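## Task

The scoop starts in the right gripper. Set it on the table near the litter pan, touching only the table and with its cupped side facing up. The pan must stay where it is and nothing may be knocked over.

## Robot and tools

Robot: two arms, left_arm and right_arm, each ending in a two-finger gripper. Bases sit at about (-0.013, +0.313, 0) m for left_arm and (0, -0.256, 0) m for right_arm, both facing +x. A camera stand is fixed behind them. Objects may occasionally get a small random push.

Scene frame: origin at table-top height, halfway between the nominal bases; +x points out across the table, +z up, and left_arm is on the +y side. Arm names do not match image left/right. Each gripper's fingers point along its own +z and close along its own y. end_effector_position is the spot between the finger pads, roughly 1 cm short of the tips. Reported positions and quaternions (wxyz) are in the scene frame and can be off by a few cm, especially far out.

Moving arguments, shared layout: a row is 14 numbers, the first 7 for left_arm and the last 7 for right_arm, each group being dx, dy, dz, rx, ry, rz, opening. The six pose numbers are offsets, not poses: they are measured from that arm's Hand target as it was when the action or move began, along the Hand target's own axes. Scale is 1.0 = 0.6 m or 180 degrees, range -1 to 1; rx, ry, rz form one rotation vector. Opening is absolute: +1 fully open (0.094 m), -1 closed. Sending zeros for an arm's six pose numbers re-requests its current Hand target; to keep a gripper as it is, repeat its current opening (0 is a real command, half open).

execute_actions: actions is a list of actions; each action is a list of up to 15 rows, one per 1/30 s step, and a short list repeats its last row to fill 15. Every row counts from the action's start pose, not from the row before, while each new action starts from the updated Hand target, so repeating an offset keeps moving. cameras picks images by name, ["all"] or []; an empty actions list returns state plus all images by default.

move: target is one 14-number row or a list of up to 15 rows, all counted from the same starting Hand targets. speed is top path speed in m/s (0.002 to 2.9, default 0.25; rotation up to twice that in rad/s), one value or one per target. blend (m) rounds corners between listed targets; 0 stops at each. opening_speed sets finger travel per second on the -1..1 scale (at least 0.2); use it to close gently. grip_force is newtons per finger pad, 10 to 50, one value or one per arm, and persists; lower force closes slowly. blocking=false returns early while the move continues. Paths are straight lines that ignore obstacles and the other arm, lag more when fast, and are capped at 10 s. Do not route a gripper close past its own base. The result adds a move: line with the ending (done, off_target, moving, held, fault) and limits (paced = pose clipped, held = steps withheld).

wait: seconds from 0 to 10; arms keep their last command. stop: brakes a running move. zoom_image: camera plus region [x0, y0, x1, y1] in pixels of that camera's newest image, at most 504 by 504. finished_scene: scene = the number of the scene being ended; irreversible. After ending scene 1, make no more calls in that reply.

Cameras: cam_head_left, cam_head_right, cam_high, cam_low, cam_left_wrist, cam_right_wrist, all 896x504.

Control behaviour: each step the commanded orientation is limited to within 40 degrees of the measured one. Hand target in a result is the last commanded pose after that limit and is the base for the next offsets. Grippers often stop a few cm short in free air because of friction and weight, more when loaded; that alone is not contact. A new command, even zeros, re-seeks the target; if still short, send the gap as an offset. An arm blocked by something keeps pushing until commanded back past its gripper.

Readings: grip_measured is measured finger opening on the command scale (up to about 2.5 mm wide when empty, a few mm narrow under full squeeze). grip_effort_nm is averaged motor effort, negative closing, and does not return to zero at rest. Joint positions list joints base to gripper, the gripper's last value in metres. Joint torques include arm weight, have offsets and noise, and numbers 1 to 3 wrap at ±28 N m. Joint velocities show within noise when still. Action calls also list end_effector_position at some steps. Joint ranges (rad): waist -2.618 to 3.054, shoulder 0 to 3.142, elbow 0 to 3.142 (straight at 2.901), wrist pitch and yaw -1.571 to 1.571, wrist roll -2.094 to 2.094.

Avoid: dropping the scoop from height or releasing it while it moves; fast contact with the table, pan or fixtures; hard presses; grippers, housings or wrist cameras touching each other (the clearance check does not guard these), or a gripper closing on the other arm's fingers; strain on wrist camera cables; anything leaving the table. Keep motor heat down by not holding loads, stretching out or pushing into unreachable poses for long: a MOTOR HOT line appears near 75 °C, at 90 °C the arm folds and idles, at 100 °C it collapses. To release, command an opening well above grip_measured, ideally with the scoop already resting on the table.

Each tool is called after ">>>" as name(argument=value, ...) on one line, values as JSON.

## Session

>>> execute_actions(actions=[], cameras=["cam_high","cam_low","cam_right_wrist"])

Scene clock: 0.00 s.
left_arm: end_effector_position=(+0.3211, +0.3351, +0.4128) grip_measured=+1.000 grip_effort_nm=n/a end_effector_quat_wxyz=(+0.691, +0.087, +0.714, +0.066) | right_arm: end_effector_position=(+0.4037, -0.2498, +0.3308) grip_measured=-0.619 grip_effort_nm=n/a end_effector_quat_wxyz=(+0.443, +0.392, +0.658, +0.466)
Joint positions: left_arm=[0.175 0.89 1.049 -0.194 0.194 0.224 0.094] | right_arm=[-0.183 1.165 0.982 -0.01 -0.448 1.263 0.018]
Joint velocities: within noise
Joint torques (N m): no reading
Heat: left arm: 33 °C; right arm: 35 °C.
Hand target: left_arm +0.3177, +0.3344, +0.4228; +0.701, +0.087, +0.705, +0.068 | right_arm +0.4020, -0.2493, +0.3569; +0.474, +0.366, +0.646, +0.473
Tool commands: left_gripper/opening=+1.0 right_gripper/opening=-0.980928
Images, in order (width x height): cam_high 896x504, cam_low 896x504, cam_right_wrist 896x504.

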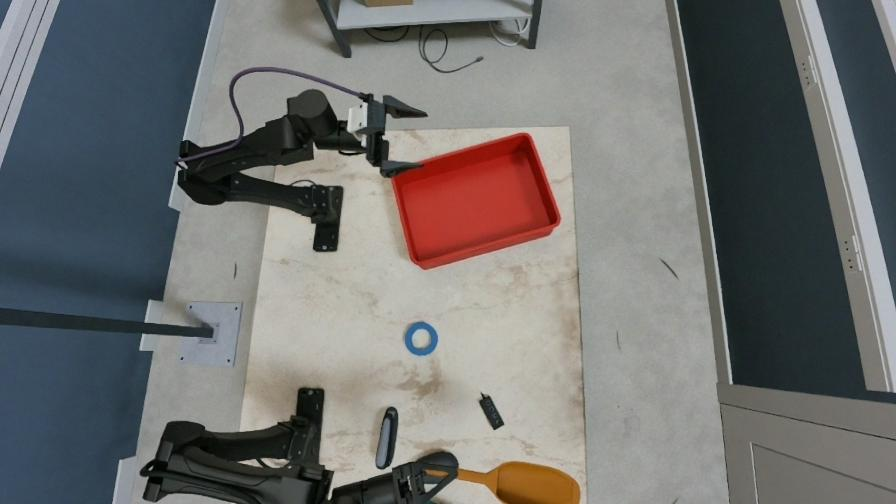

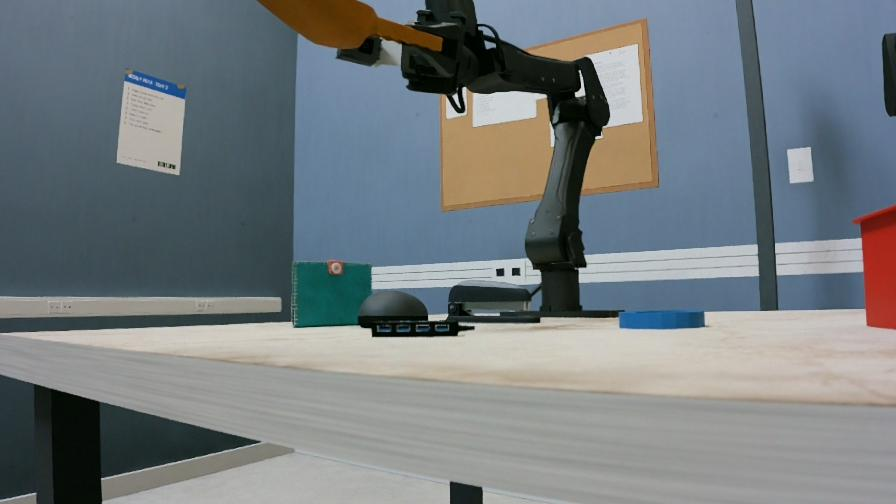

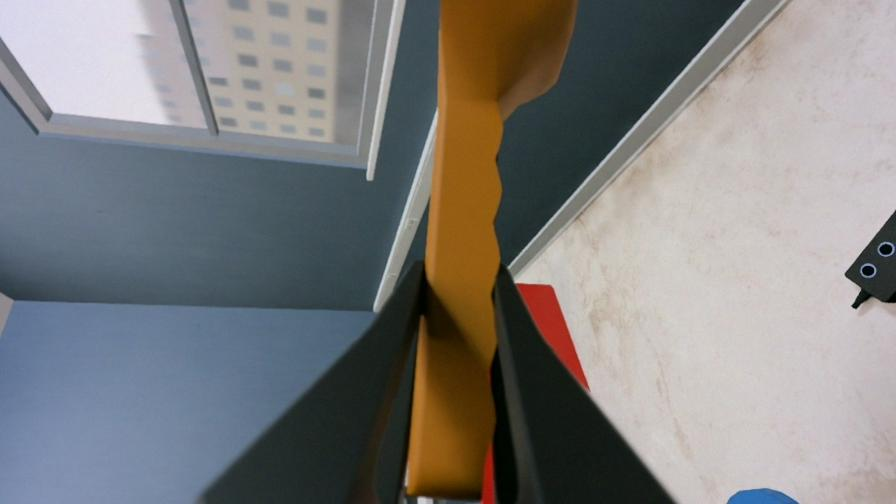

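>>> zoom_image(camera="cam_high", region=[380, 420, 600, 504])

>>> zoom_image(camera="cam_low", region=[240, 0, 500, 130])

>>> zoom_image(camera="cam_right_wrist", region=[380, 0, 620, 504])

Scaled by 2.291.

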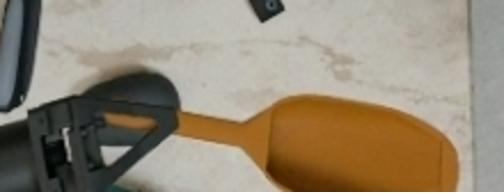

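Scaled by 1.938.

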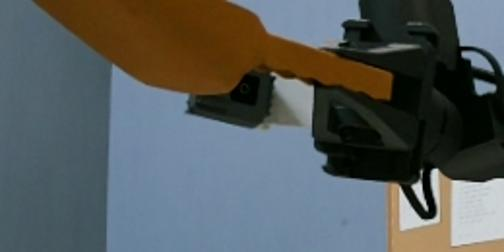

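Scaled by 1.000.

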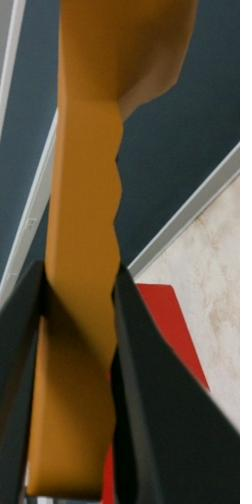

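>>> move(target=[0,0,0,0,0,0,1.0,0.5888,-0.0138,0.2398,0.0884,0.2077,0.0612,-0.981], speed=0.3, cameras=["cam_high","cam_right_wrist","cam_low"])

Scene clock: 307.37 s.
left_arm: end_effector_position=(+0.3211, +0.3351, +0.4128) grip_measured=+1.000 grip_effort_nm=0.00 end_effector_quat_wxyz=(+0.691, +0.087, +0.714, +0.066) | right_arm: end_effector_position=(+0.4298, +0.1067, +0.2189) grip_measured=-0.619 grip_effort_nm=-1.03 end_effector_quat_wxyz=(+0.126, +0.327, +0.796, +0.494)
Joint positions: left_arm=[0.175 0.89 1.049 -0.194 0.194 0.224 0.094] | right_arm=[0.61 1.873 1.514 -0.164 -0.28 1.552 0.018]
Joint torques (N m): left_arm=[-0.12 -2.33 7.72 1.84 -0.01 -0.04] | right_arm=[-0.32 -9.66 10.82 2.11 -0.08 -0.08]
Heat: left arm: 43 °C; right arm: 48 °C.
Hand target: left_arm +0.3177, +0.3344, +0.4228; +0.701, +0.087, +0.705, +0.068 | right_arm +0.4400, +0.1118, +0.2399; +0.142, +0.316, +0.784, +0.515
Off the commanded pose: left_arm 0.011 m, 2 deg | right_arm 0.024 m, 4 deg.
move: off_target (left_arm, right_arm)
Images, in order (width x height): cam_high 896x504, cam_low 896x504, cam_right_wrist 896x504.

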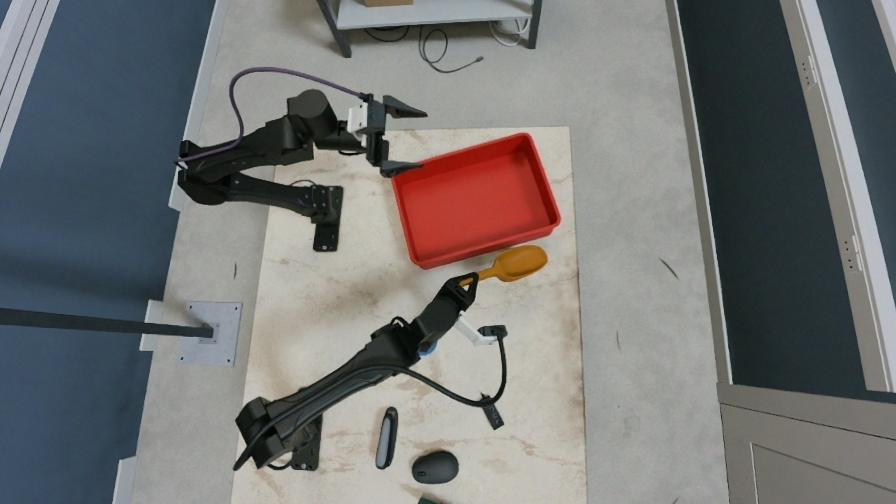

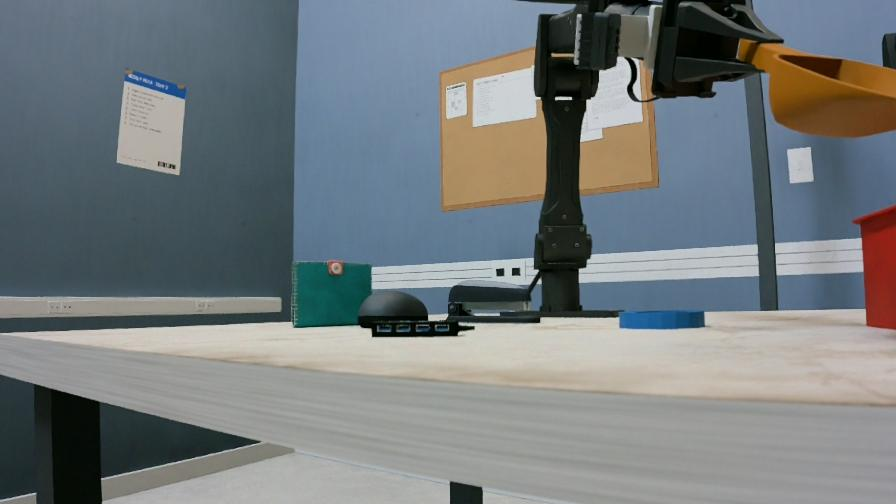

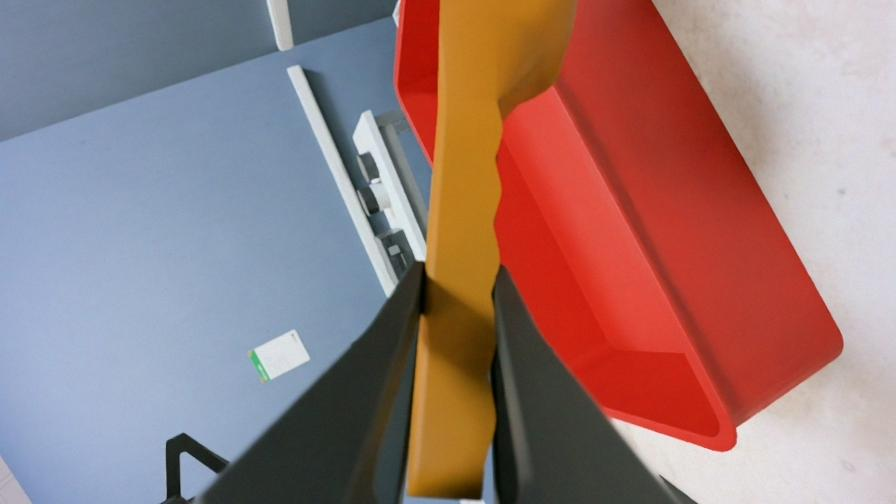

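>>> zoom_image(camera="cam_high", region=[400, 210, 580, 370])

>>> zoom_image(camera="cam_low", region=[620, 0, 896, 340])

Scaled by 2.800.

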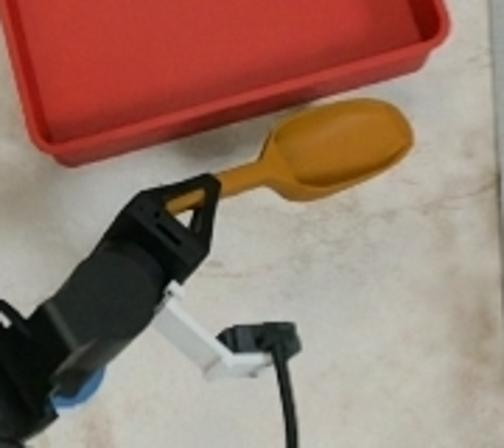

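Scaled by 1.482.

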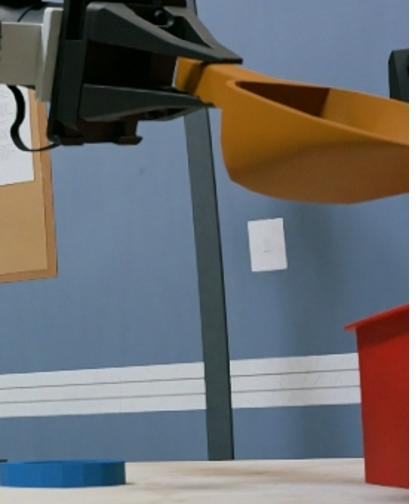

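>>> move(target=[0,0,0,0,0,0,1.0,0.0235,-0.1652,0.1068,0.0168,0,0.0097,-0.981], speed=0.2, cameras=["cam_high","cam_right_wrist","cam_low"])

>>> zoom_image(camera="cam_high", region=[400, 210, 580, 370])

>>> zoom_image(camera="cam_low", region=[620, 80, 896, 340])

Scene clock: 411.57 s.
left_arm: end_effector_position=(+0.3211, +0.3351, +0.4128) grip_measured=+1.000 grip_effort_nm=0.00 end_effector_quat_wxyz=(+0.691, +0.087, +0.714, +0.066) | right_arm: end_effector_position=(+0.4256, +0.1354, +0.1248) grip_measured=-0.619 grip_effort_nm=-1.03 end_effector_quat_wxyz=(+0.115, +0.338, +0.797, +0.487)
Joint positions: left_arm=[0.175 0.89 1.049 -0.194 0.194 0.224 0.094] | right_arm=[0.669 2.026 1.358 0.13 -0.233 1.602 0.018]
Joint torques (N m): left_arm=[-0.09 -2.4 7.75 1.84 -0.01 -0.01] | right_arm=[0.5 -9.8 6.86 2.3 0.1 -0.09]
Heat: left arm: 44 °C; right arm: 48 °C.
Hand target: left_arm +0.3177, +0.3344, +0.4228; +0.701, +0.087, +0.705, +0.068 | right_arm +0.4299, +0.1399, +0.1249; +0.126, +0.331, +0.793, +0.496
Off the commanded pose: left_arm 0.011 m, 2 deg | right_arm 0.006 m, 2 deg.
move: off_target (left_arm)
Images, in order (width x height): cam_high 896x504, cam_low 896x504, cam_right_wrist 896x504.

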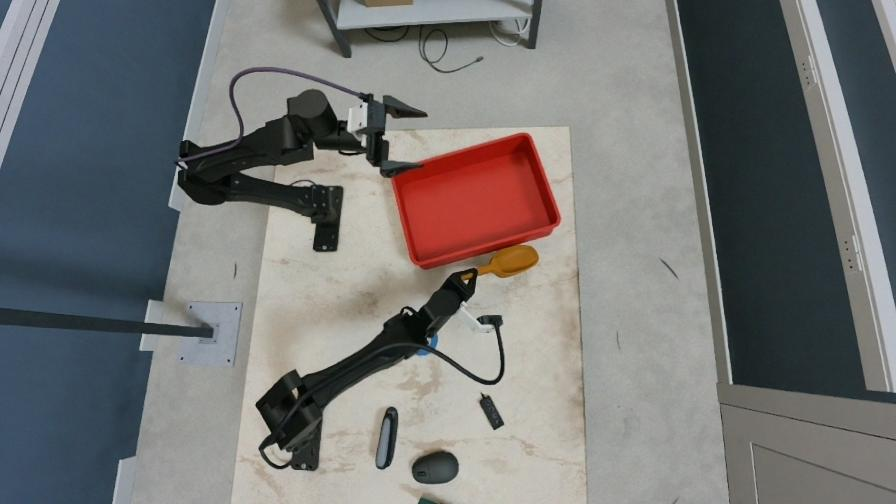

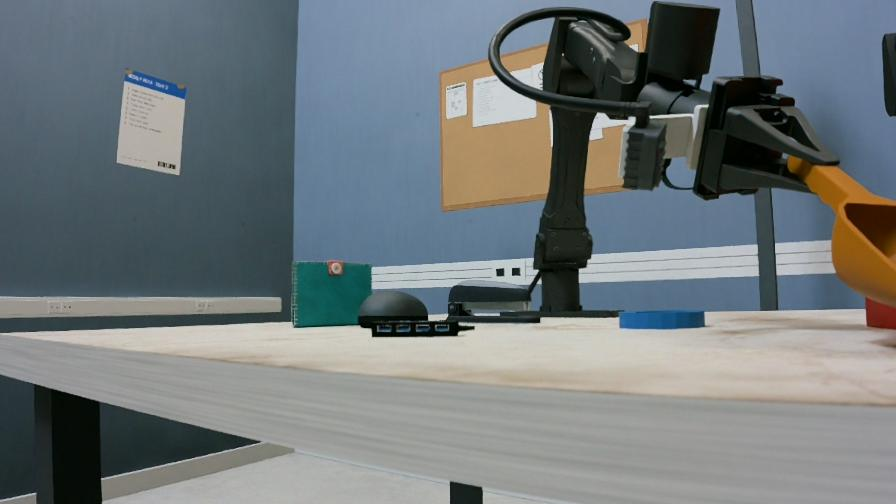

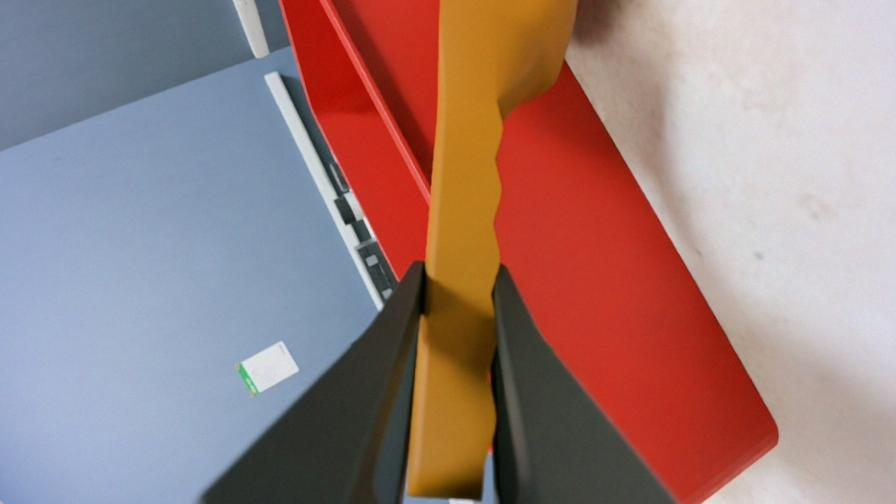

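Scaled by 2.800.

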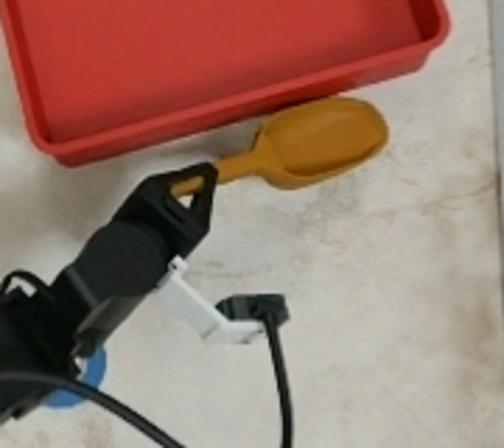

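Scaled by 1.826.

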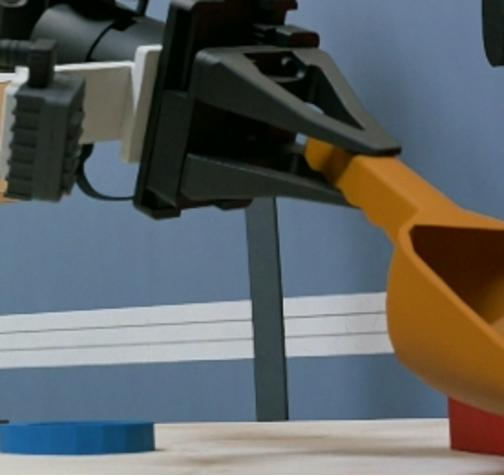

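>>> move(target=[[0,0,0,0,0,0,1.0,0.0143,0.0024,0.0083,0,0,0,-0.981],[0,0,0,0,0,0,1.0,0.011,-0.0193,0.0202,0,0,0,-0.981]], speed=[0.1,0.04], blend=[0.003,0], cameras=["cam_high","cam_right_wrist"])

>>> zoom_image(camera="cam_high", region=[400, 210, 580, 310])

Scene clock: 480.10 s.
left_arm: end_effector_position=(+0.3211, +0.3351, +0.4128) grip_measured=+1.000 grip_effort_nm=0.00 end_effector_quat_wxyz=(+0.691, +0.087, +0.714, +0.066) | right_arm: end_effector_position=(+0.4249, +0.1453, +0.1146) grip_measured=-0.619 grip_effort_nm=-1.04 end_effector_quat_wxyz=(+0.121, +0.336, +0.794, +0.492)
Joint positions: left_arm=[0.175 0.89 1.049 -0.194 0.194 0.224 0.094] | right_arm=[0.69 2.06 1.351 0.189 -0.21 1.611 0.018]
Joint torques (N m): left_arm=[-0.12 -2.3 7.76 1.83 -0.02 -0.04] | right_arm=[0.58 -9.68 6.6 2.22 0.05 -0.09]
Heat: left arm: 45 °C; right arm: 51 °C.
Hand target: left_arm +0.3177, +0.3344, +0.4228; +0.701, +0.087, +0.705, +0.068 | right_arm +0.4268, +0.1494, +0.1098; +0.126, +0.331, +0.793, +0.496
Off the commanded pose: left_arm 0.011 m, 2 deg | right_arm 0.007 m, 1 deg.
move: off_target (left_arm)
Images, in order (width x height): cam_high 896x504, cam_right_wrist 896x504.

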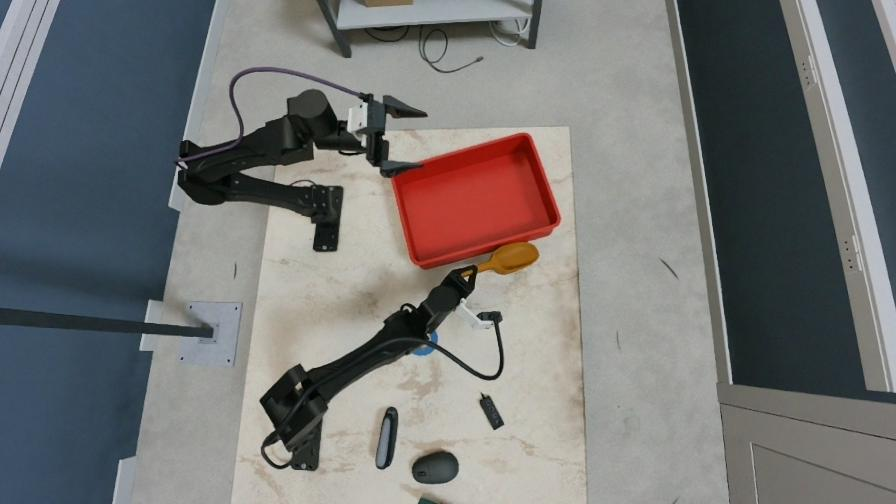

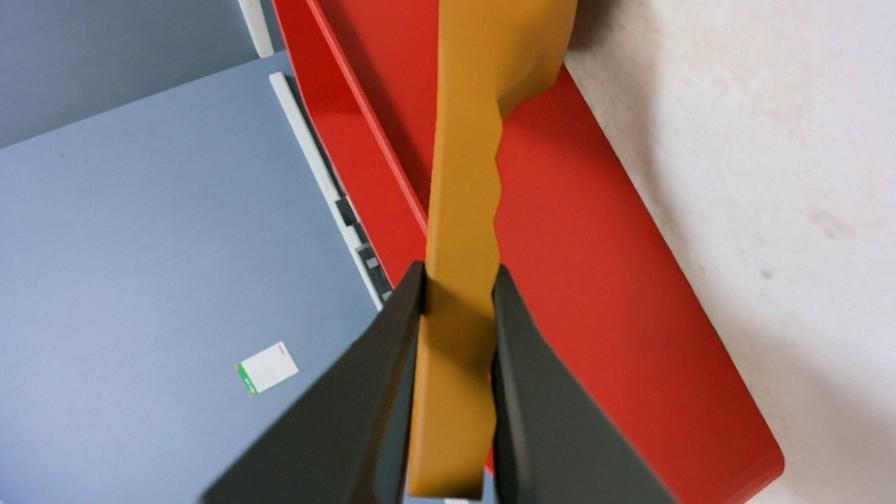

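Scaled by 2.800.

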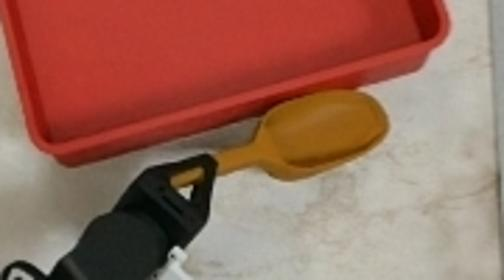

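>>> move(target=[0,0,0,0,0,0,1.0,-0.0021,-0.0145,0.0079,0,0,0,-0.981], speed=0.04, cameras=["cam_right_wrist"])

Scene clock: 489.07 s.
left_arm: end_effector_position=(+0.3211, +0.3351, +0.4128) grip_measured=+1.000 grip_effort_nm=-0.01 end_effector_quat_wxyz=(+0.691, +0.087, +0.714, +0.066) | right_arm: end_effector_position=(+0.4269, +0.1467, +0.1104) grip_measured=-0.619 grip_effort_nm=-1.03 end_effector_quat_wxyz=(+0.125, +0.333, +0.790, +0.499)
Joint positions: left_arm=[0.175 0.89 1.049 -0.194 0.194 0.224 0.094] | right_arm=[0.69 2.075 1.337 0.237 -0.209 1.612 0.018]
Joint torques (N m): left_arm=[-0.01 -2.35 7.76 1.83 0 -0.03] | right_arm=[0.57 -9.5 6.37 2.08 0.03 -0.09]
Heat: left arm: 45 °C; right arm: 51 °C.
Hand target: left_arm +0.3177, +0.3344, +0.4228; +0.701, +0.087, +0.705, +0.068 | right_arm +0.4268, +0.1495, +0.1000; +0.126, +0.331, +0.793, +0.496
Off the commanded pose: left_arm 0.011 m, 2 deg | right_arm 0.011 m, 1 deg.
move: off_target (left_arm, right_arm)
Images, in order (width x height): cam_right_wrist 896x504.

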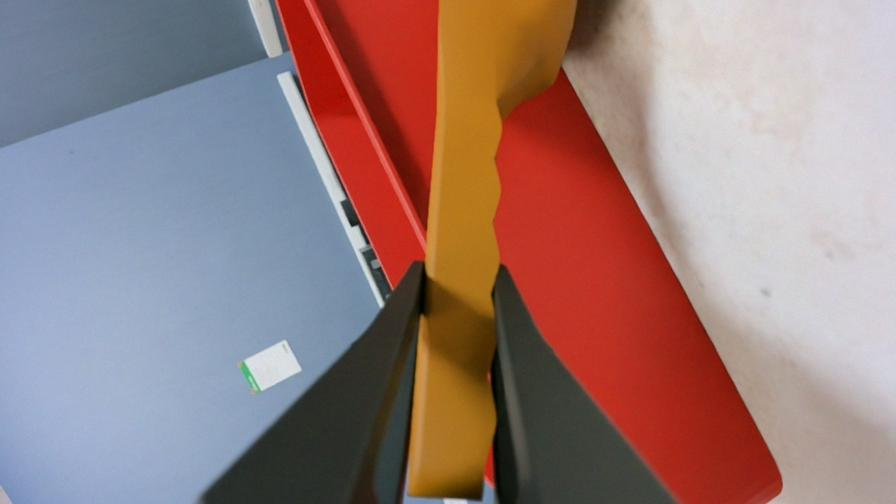

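>>> move(target=[[0,0,0,0,0,0,1.0,0,0,0,0,0,0,-0.2],[0,0,0,0,0,0,1.0,0.0143,-0.0665,-0.0057,0,0,0,-0.2]], speed=[0.05,0.05], opening_speed=0.6, cameras=["cam_high","cam_right_wrist","cam_low"])

>>> zoom_image(camera="cam_high", region=[400, 210, 580, 310])

>>> zoom_image(camera="cam_low", region=[620, 80, 896, 340])

Scene clock: 610.67 s.
left_arm: end_effector_position=(+0.3211, +0.3351, +0.4128) grip_measured=+1.000 grip_effort_nm=0.00 end_effector_quat_wxyz=(+0.691, +0.087, +0.714, +0.066) | right_arm: end_effector_position=(+0.4018, +0.1385, +0.0732) grip_measured=-0.202 grip_effort_nm=0.10 end_effector_quat_wxyz=(+0.120, +0.334, +0.793, +0.495)
Joint positions: left_arm=[0.175 0.89 1.049 -0.194 0.194 0.224 0.094] | right_arm=[0.711 2.075 1.172 0.392 -0.196 1.623 0.037]
Joint torques (N m): left_arm=[-0.08 -2.4 7.71 1.85 -0.02 -0.02] | right_arm=[0.73 -9.43 6.09 2.15 0.12 -0.08]
Heat: left arm: 45 °C; right arm: 48 °C.
Hand target: left_arm +0.3177, +0.3344, +0.4228; +0.701, +0.087, +0.705, +0.068 | right_arm +0.4024, +0.1412, +0.0679; +0.126, +0.331, +0.793, +0.496
Off the commanded pose: left_arm 0.011 m, 2 deg | right_arm 0.006 m, 1 deg.
move: off_target (left_arm)
Images, in order (width x height): cam_high 896x504, cam_low 896x504, cam_right_wrist 896x504.

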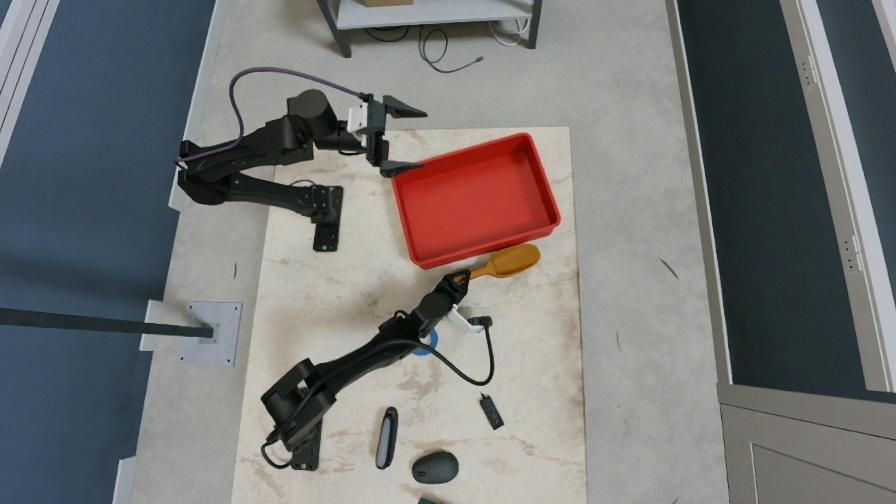

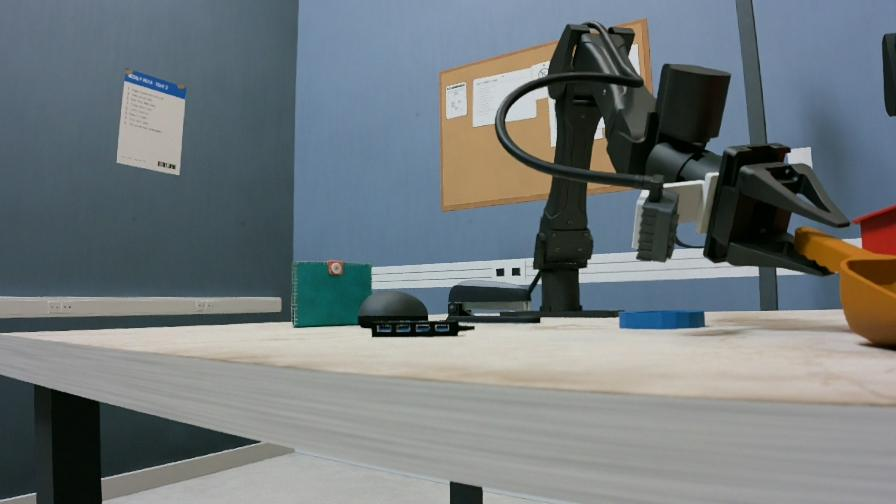

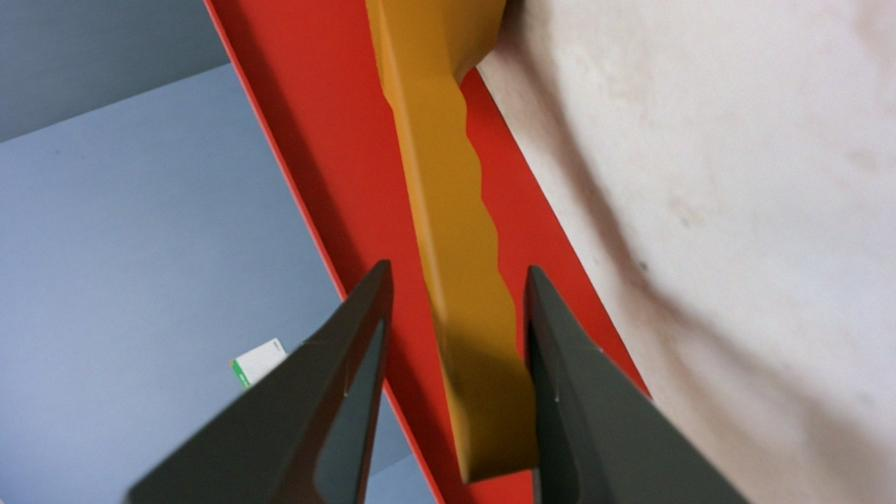

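Scaled by 2.800.

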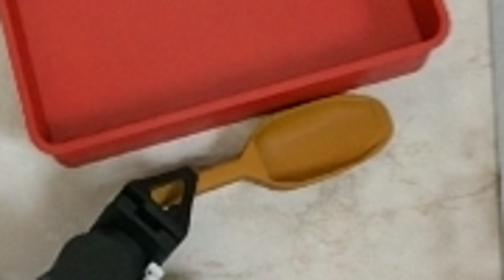

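Scaled by 1.826.

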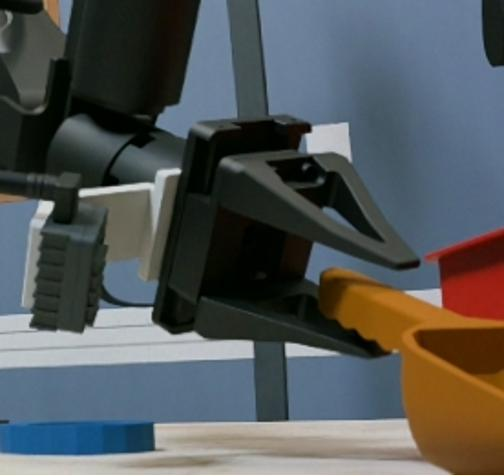

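>>> move(target=[[0,0,0,0,0,0,1.0,0,0,0,0,0,0,0.1],[0,0,0,0,0,0,1.0,0.001,-0.0508,0.0127,0,0,0,0.1],[0,0,0,0,0,0,1.0,-0.0025,-0.0743,-0.0313,0,0,0,0.1],[0,0,0,0,0,0,1.0,-0.0025,-0.0743,-0.1147,0,0,0,0.1],[0,0,0,0,0,0,1.0,0.0147,0.0417,-0.1782,0,0,0,0.1]], speed=[0.05,0.05,0.05,0.1,0.2], blend=[0,0,0.005,0.01,0], opening_speed=0.6, cameras=["cam_high","cam_right_wrist","cam_low"])

>>> zoom_image(camera="cam_high", region=[400, 210, 580, 310])

>>> zoom_image(camera="cam_low", region=[620, 80, 896, 380])

Scene clock: 654.37 s.
left_arm: end_effector_position=(+0.3211, +0.3351, +0.4128) grip_measured=+1.000 grip_effort_nm=0.00 end_effector_quat_wxyz=(+0.691, +0.087, +0.714, +0.066) | right_arm: end_effector_position=(+0.3422, +0.0779, +0.1187) grip_measured=+0.098 grip_effort_nm=0.10 end_effector_quat_wxyz=(+0.109, +0.344, +0.801, +0.477)
Joint positions: left_arm=[0.175 0.89 1.049 -0.194 0.194 0.224 0.094] | right_arm=[0.69 1.692 0.909 0.221 -0.214 1.62 0.052]
Joint torques (N m): left_arm=[-0.09 -2.39 7.72 1.84 -0.02 -0.04] | right_arm=[-0.75 -10.56 8.21 1.89 -0.03 -0.24]
Heat: left arm: 45 °C; right arm: 48 °C.
Hand target: left_arm +0.3177, +0.3344, +0.4228; +0.701, +0.087, +0.705, +0.068 | right_arm +0.3493, +0.0790, +0.1418; +0.126, +0.331, +0.793, +0.496
Off the commanded pose: left_arm 0.011 m, 2 deg | right_arm 0.024 m, 3 deg.
move: off_target (left_arm, right_arm)
Images, in order (width x height): cam_high 896x504, cam_low 896x504, cam_right_wrist 896x504.

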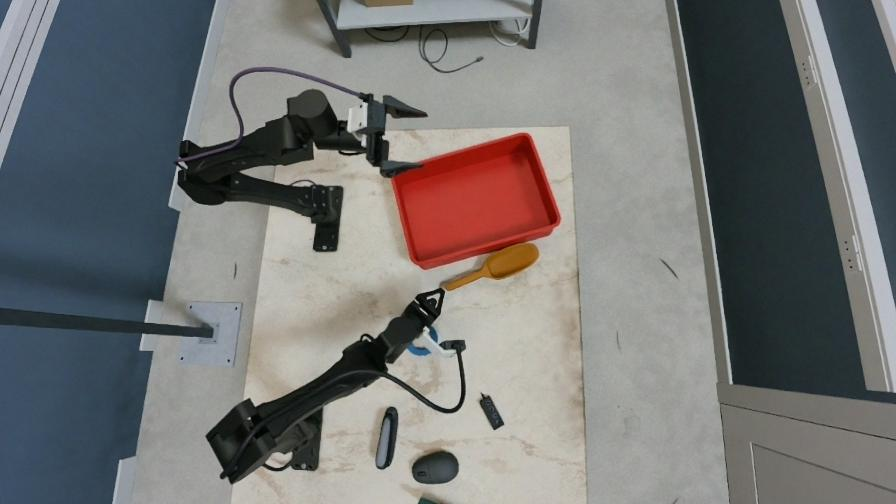

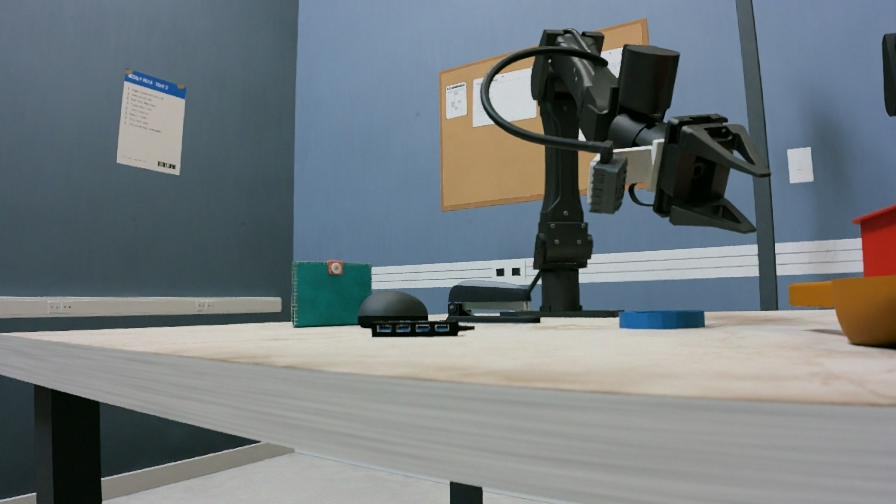

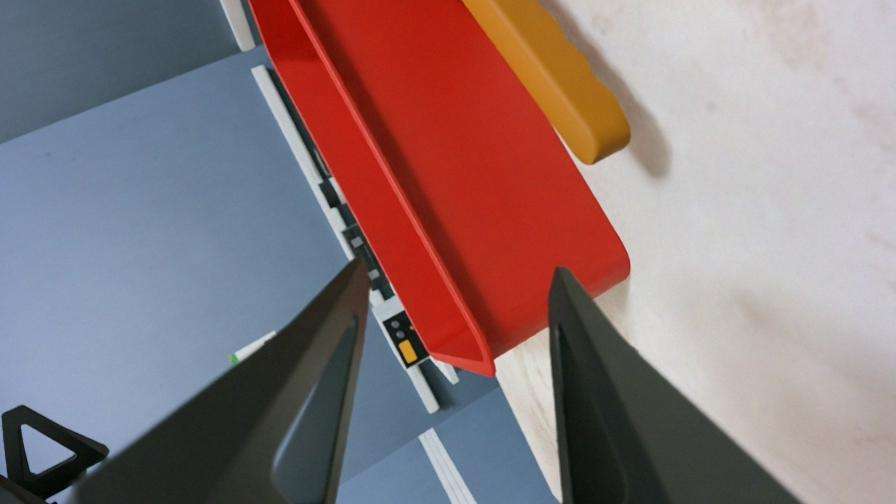

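Scaled by 2.800.

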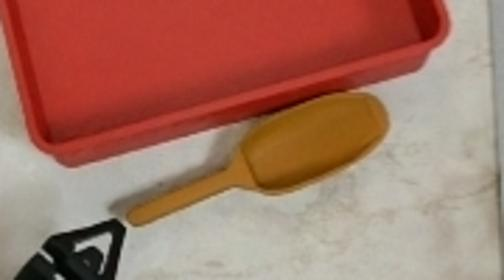

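Scaled by 1.680.

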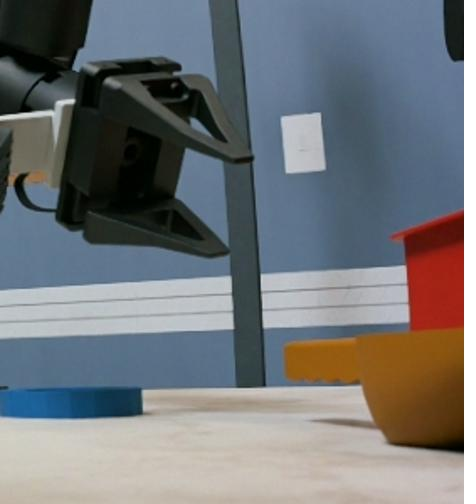

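>>> zoom_image(camera="cam_high", region=[470, 220, 570, 290])

>>> zoom_image(camera="cam_low", region=[760, 200, 896, 370])

Scaled by 5.040.

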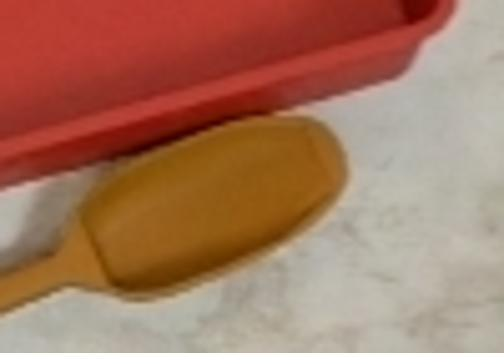

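Scaled by 2.965.

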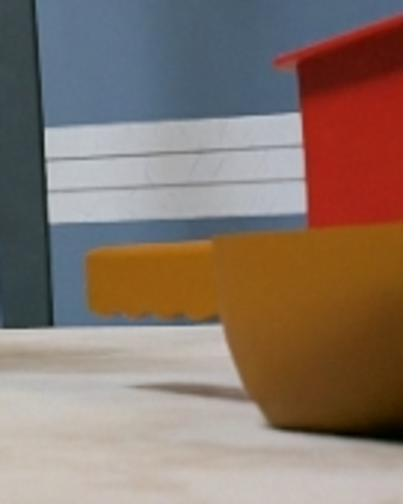

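>>> wait(seconds=0, cameras=["cam_head_left","cam_head_right"])

Scene clock: 683.30 s.
left_arm: end_effector_position=(+0.3211, +0.3351, +0.4128) grip_measured=+1.000 grip_effort_nm=-0.01 end_effector_quat_wxyz=(+0.691, +0.087, +0.714, +0.066) | right_arm: end_effector_position=(+0.3422, +0.0779, +0.1186) grip_measured=+0.098 grip_effort_nm=0.10 end_effector_quat_wxyz=(+0.108, +0.344, +0.801, +0.477)
Joint positions: left_arm=[0.175 0.89 1.049 -0.194 0.194 0.224 0.094] | right_arm=[0.69 1.692 0.909 0.221 -0.214 1.62 0.052]
Joint torques (N m): left_arm=[-0.03 -2.37 7.83 1.86 0.01 -0.06] | right_arm=[-0.81 -10.56 8.2 1.85 -0.04 -0.24]
Heat: left arm: 45 °C; right arm: 49 °C.
Hand target: left_arm +0.3177, +0.3344, +0.4228; +0.701, +0.087, +0.705, +0.068 | right_arm +0.3493, +0.0790, +0.1418; +0.126, +0.331, +0.793, +0.496
Tool commands: left_gripper/opening=+1.0 right_gripper/opening=+0.1
Off the commanded pose: left_arm 0.011 m, 2 deg | right_arm 0.024 m, 4 deg.
Images, in order (width x height): cam_head_left 896x504, cam_head_right 896x504.

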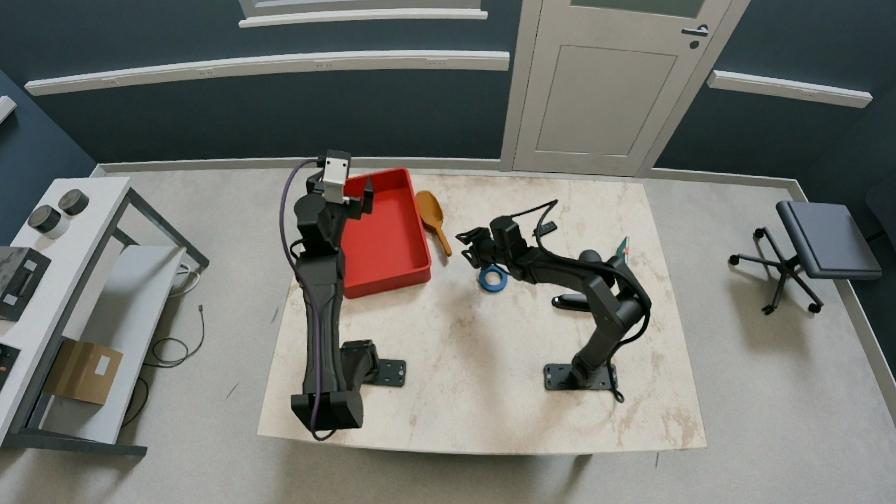

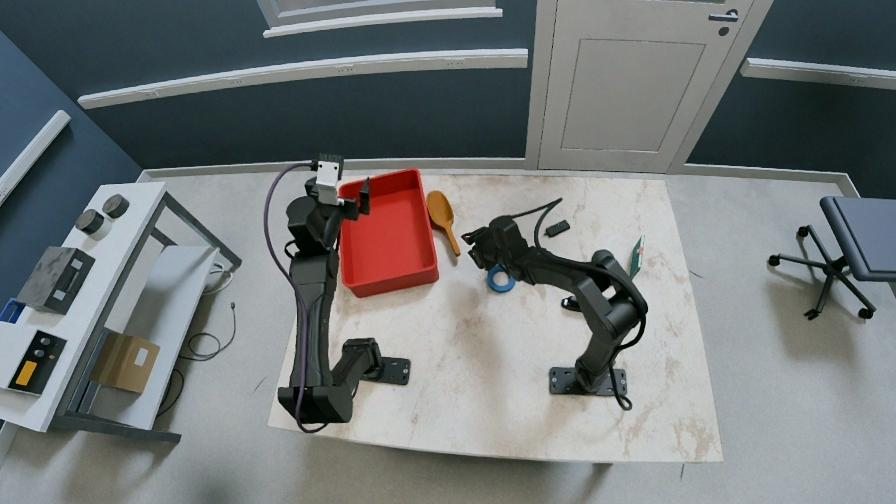

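>>> zoom_image(camera="cam_head_left", region=[385, 160, 475, 290])

>>> zoom_image(camera="cam_head_right", region=[390, 160, 480, 290])

Scaled by 3.877.

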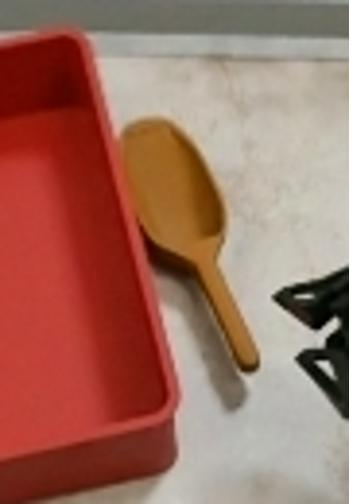

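Scaled by 3.877.

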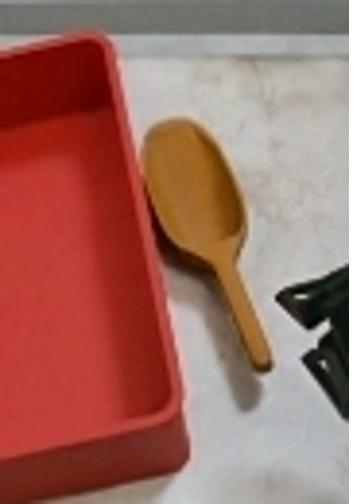

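>>> finished_scene(scene=3)

The scene is finished: the task was done.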